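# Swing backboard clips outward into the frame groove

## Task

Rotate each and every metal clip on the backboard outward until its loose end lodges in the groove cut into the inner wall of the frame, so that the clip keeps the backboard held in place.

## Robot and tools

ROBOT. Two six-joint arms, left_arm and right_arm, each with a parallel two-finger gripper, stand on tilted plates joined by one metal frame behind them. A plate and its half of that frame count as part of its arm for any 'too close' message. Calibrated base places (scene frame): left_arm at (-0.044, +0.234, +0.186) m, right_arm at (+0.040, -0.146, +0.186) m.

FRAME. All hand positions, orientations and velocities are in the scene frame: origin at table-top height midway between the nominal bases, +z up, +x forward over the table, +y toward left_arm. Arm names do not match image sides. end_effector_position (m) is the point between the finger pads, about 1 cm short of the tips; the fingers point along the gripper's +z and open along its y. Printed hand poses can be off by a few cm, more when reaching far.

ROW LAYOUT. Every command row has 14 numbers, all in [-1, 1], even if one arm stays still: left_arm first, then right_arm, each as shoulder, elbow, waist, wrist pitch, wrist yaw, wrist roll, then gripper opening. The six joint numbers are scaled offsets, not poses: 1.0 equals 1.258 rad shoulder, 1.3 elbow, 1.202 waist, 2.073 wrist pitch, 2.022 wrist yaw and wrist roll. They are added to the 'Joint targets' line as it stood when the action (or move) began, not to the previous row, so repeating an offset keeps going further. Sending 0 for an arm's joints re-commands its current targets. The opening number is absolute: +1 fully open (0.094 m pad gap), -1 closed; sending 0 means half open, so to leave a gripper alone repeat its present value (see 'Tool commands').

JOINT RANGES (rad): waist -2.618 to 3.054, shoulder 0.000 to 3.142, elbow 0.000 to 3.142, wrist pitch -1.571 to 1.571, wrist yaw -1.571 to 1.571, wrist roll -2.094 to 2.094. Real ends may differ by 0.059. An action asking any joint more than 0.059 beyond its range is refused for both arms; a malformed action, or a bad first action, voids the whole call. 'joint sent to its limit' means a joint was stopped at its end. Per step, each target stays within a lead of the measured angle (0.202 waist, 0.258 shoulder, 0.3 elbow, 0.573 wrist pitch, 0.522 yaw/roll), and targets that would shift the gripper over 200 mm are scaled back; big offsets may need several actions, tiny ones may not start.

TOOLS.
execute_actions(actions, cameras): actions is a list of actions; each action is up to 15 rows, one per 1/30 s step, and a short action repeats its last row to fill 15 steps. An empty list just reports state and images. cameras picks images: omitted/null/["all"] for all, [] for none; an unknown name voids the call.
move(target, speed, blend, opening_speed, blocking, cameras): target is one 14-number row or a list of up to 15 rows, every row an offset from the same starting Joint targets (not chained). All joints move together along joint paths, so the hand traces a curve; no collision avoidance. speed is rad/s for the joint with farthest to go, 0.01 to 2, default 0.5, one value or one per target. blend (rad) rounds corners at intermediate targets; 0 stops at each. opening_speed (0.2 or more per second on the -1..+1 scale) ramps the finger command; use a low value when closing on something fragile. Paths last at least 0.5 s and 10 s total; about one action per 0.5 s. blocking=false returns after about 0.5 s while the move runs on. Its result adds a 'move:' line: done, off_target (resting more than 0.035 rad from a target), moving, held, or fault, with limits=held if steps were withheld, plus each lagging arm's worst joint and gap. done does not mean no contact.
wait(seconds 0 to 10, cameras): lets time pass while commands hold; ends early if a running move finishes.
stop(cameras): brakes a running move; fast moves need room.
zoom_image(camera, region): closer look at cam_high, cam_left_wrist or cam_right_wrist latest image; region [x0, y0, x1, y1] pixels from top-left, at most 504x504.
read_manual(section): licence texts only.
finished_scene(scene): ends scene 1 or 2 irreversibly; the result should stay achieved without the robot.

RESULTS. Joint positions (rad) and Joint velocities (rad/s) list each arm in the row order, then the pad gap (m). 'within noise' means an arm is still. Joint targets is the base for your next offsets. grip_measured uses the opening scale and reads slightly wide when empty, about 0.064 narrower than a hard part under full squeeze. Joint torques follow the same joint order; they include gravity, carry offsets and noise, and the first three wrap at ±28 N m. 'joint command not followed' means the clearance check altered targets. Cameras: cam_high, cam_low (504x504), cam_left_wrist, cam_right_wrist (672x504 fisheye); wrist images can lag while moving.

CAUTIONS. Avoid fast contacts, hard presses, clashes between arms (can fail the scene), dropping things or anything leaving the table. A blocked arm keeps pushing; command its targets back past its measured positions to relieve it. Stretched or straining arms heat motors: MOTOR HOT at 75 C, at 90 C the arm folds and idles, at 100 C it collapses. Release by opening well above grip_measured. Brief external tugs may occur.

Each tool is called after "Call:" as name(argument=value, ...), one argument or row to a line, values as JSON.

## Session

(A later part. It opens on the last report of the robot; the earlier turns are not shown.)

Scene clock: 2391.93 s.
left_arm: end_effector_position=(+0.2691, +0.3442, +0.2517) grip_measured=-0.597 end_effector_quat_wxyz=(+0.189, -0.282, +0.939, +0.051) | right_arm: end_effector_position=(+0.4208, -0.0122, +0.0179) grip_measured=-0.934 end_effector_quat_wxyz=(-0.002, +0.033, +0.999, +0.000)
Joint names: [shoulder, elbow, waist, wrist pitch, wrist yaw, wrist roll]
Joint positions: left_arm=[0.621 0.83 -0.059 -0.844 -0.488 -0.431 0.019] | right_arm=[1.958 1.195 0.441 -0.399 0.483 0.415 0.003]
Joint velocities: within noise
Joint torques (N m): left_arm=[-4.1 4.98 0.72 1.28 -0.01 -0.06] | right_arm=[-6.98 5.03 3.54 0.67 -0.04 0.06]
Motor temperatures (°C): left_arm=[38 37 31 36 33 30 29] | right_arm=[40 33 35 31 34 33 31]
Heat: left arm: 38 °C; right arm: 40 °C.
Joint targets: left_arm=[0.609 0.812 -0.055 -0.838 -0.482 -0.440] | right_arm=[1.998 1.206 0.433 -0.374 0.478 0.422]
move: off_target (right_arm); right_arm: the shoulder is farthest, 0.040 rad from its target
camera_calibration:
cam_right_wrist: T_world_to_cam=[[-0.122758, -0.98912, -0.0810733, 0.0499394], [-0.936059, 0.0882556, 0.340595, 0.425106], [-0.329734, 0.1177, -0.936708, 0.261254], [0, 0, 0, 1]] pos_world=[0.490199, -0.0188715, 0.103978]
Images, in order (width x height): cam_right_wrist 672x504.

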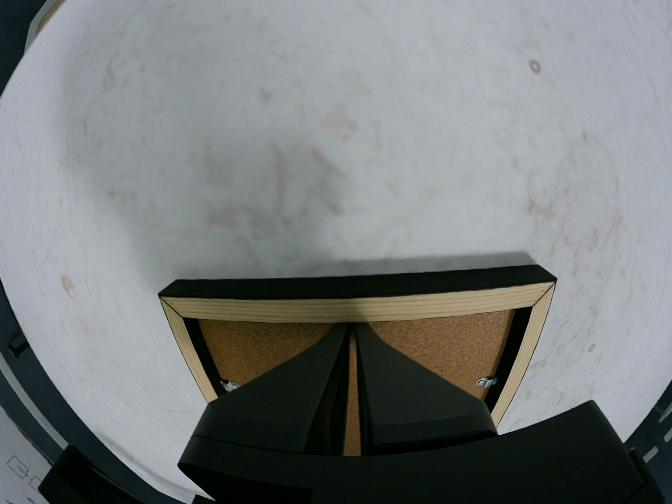

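Call:
move(
  target=[
    [0,0,0,0,0,0,-0.6,0,0,0,0,0,0,-0.5],
    [0,0,0,0,0,0,-0.6,-0.1,-0.01,0.02,-0.05,0,0,-0.5],
  ],
  speed=[0.1,0.2],
  opening_speed=0.6,
  cameras=["cam_right_wrist"],
)

Call:
zoom_image(
  camera="cam_right_wrist",
  region=[320, 260, 370, 295],
)

Scene clock: 2400.40 s.
left_arm: end_effector_position=(+0.2691, +0.3442, +0.2517) grip_measured=-0.597 end_effector_quat_wxyz=(+0.189, -0.282, +0.939, +0.051) | right_arm: end_effector_position=(+0.4255, -0.0184, +0.0374) grip_measured=-0.502 end_effector_quat_wxyz=(-0.002, +0.035, +0.999, +0.008)
Joint names: [shoulder, elbow, waist, wrist pitch, wrist yaw, wrist roll]
Joint positions: left_arm=[0.621 0.83 -0.059 -0.844 -0.488 -0.431 0.019] | right_arm=[1.894 1.196 0.441 -0.458 0.469 0.416 0.023]
Joint velocities: within noise
Joint torques (N m): left_arm=[-4.11 4.97 0.72 1.28 0.01 -0.06] | right_arm=[-12.56 4.16 5.19 0.33 0.07 0.1]
Motor temperatures (°C): left_arm=[38 37 31 36 33 30 29] | right_arm=[40 33 35 31 34 33 32]
Heat: left arm: 38 °C; right arm: 40 °C.
Joint targets: left_arm=[0.609 0.812 -0.055 -0.838 -0.482 -0.440] | right_arm=[1.873 1.193 0.457 -0.477 0.478 0.422]
move: done
camera_calibration:
cam_right_wrist: T_world_to_cam=[[-0.12616, -0.987282, -0.0967329, 0.0480201], [-0.935943, 0.086144, 0.341454, 0.423346], [-0.328778, 0.133614, -0.934908, 0.28157], [0, 0, 0, 1]] pos_world=[0.49486, -0.026681, 0.123334]
Images, in order (width x height): cam_right_wrist 672x504.

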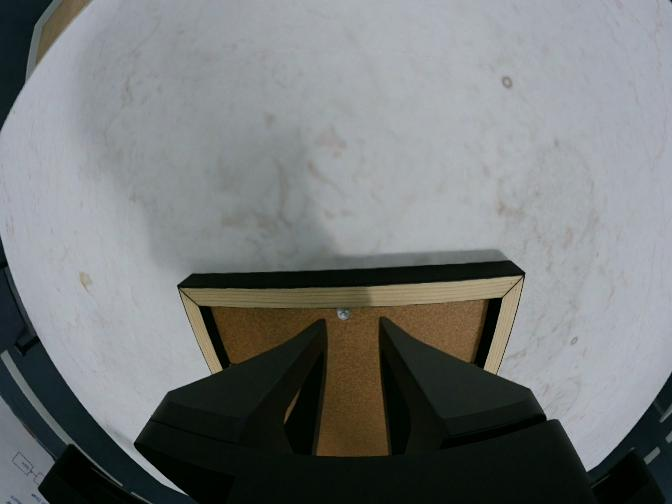

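Scaled by 10.080 from the camera's 672x504 image, which has a finer 960x720 frame.

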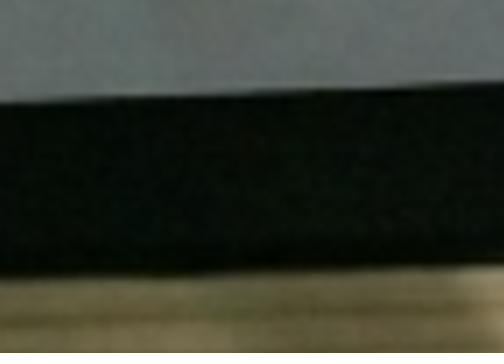

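Call:
move(
  target=[
    [0,0,0,0,0,0,-0.6,-0.08,-0.03,0.03,-0.04,0,0.02,-0.5],
    [0,0,0,0,0,0,-0.6,-0.275,-0.373,0.3552,-0.0589,0.0658,0.2156,-0.5],
  ],
  speed=[0.4,0.7],
  blend=[0.05,0],
  cameras=["cam_right_wrist"],
)

Call:
zoom_image(
  camera="cam_right_wrist",
  region=[325, 30, 375, 65],
)

Call:
zoom_image(
  camera="cam_right_wrist",
  region=[335, 275, 385, 310],
)

Call:
zoom_image(
  camera="cam_right_wrist",
  region=[425, 90, 475, 125],
)

Scene clock: 2414.60 s.
left_arm: end_effector_position=(+0.2691, +0.3442, +0.2517) grip_measured=-0.597 end_effector_quat_wxyz=(+0.189, -0.282, +0.939, +0.051) | right_arm: end_effector_position=(+0.2688, -0.0054, +0.1181) grip_measured=-0.502 end_effector_quat_wxyz=(-0.005, +0.010, +1.000, +0.002)
Joint names: [shoulder, elbow, waist, wrist pitch, wrist yaw, wrist roll]
Joint positions: left_arm=[0.621 0.83 -0.059 -0.844 -0.488 -0.431 0.019] | right_arm=[1.547 0.719 0.869 -0.588 0.599 0.85 0.023]
Joint velocities: within noise
Joint torques (N m): left_arm=[-4.11 4.97 0.68 1.28 0 -0.06] | right_arm=[-7.43 3.63 4.08 0.34 0.16 0.09]
Motor temperatures (°C): left_arm=[38 37 31 36 33 30 29] | right_arm=[43 33 36 31 34 33 32]
Heat: left arm: 38 °C; right arm: 43 °C.
Joint targets: left_arm=[0.609 0.812 -0.055 -0.838 -0.482 -0.440] | right_arm=[1.526 0.708 0.884 -0.599 0.611 0.858]
move: done
camera_calibration:
cam_right_wrist: T_world_to_cam=[[-0.0771158, -0.993392, -0.0849978, 0.0343254], [-0.937431, 0.0432113, 0.345479, 0.247642], [-0.339524, 0.106322, -0.934569, 0.306467], [0, 0, 0, 1]] pos_world=[0.338847, -0.00918639, 0.203777]
Images, in order (width x height): cam_right_wrist 672x504.

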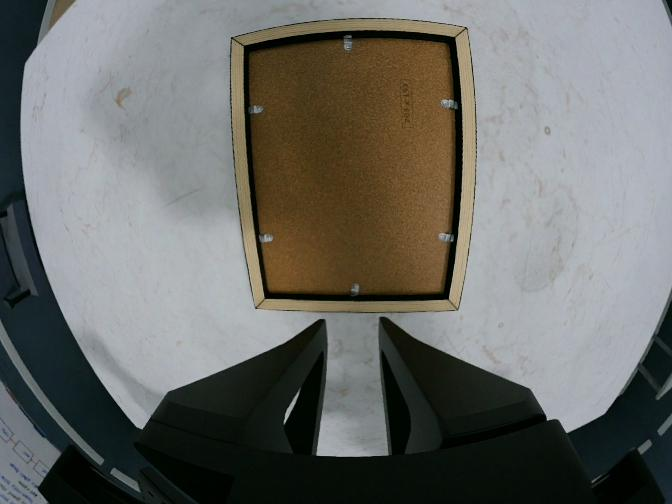

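Scaled by 10.080 from the camera's 672x504 image, which has a finer 960x720 frame.

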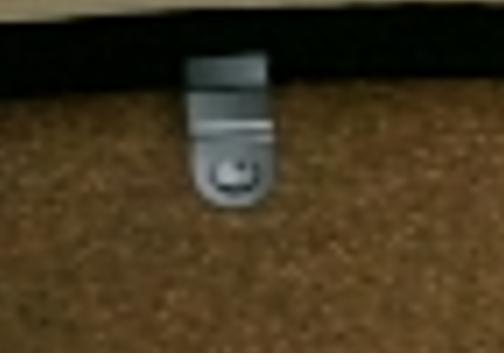

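Scaled by 10.080 from the camera's 672x504 image, which has a finer 960x720 frame.

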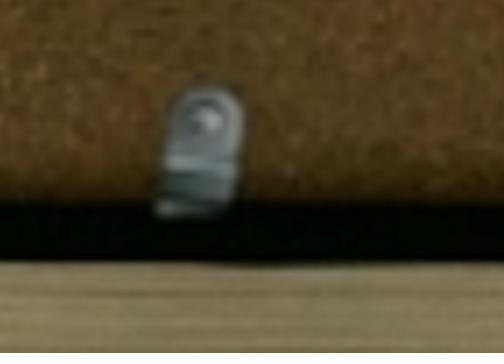

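Scaled by 10.080 from the camera's 672x504 image, which has a finer 960x720 frame.

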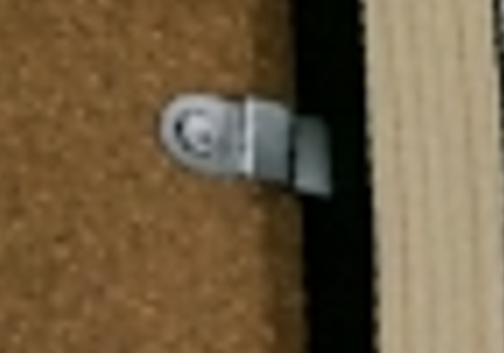

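Call:
finished_scene(
  scene=2,
)

The scene is finished: the task was done.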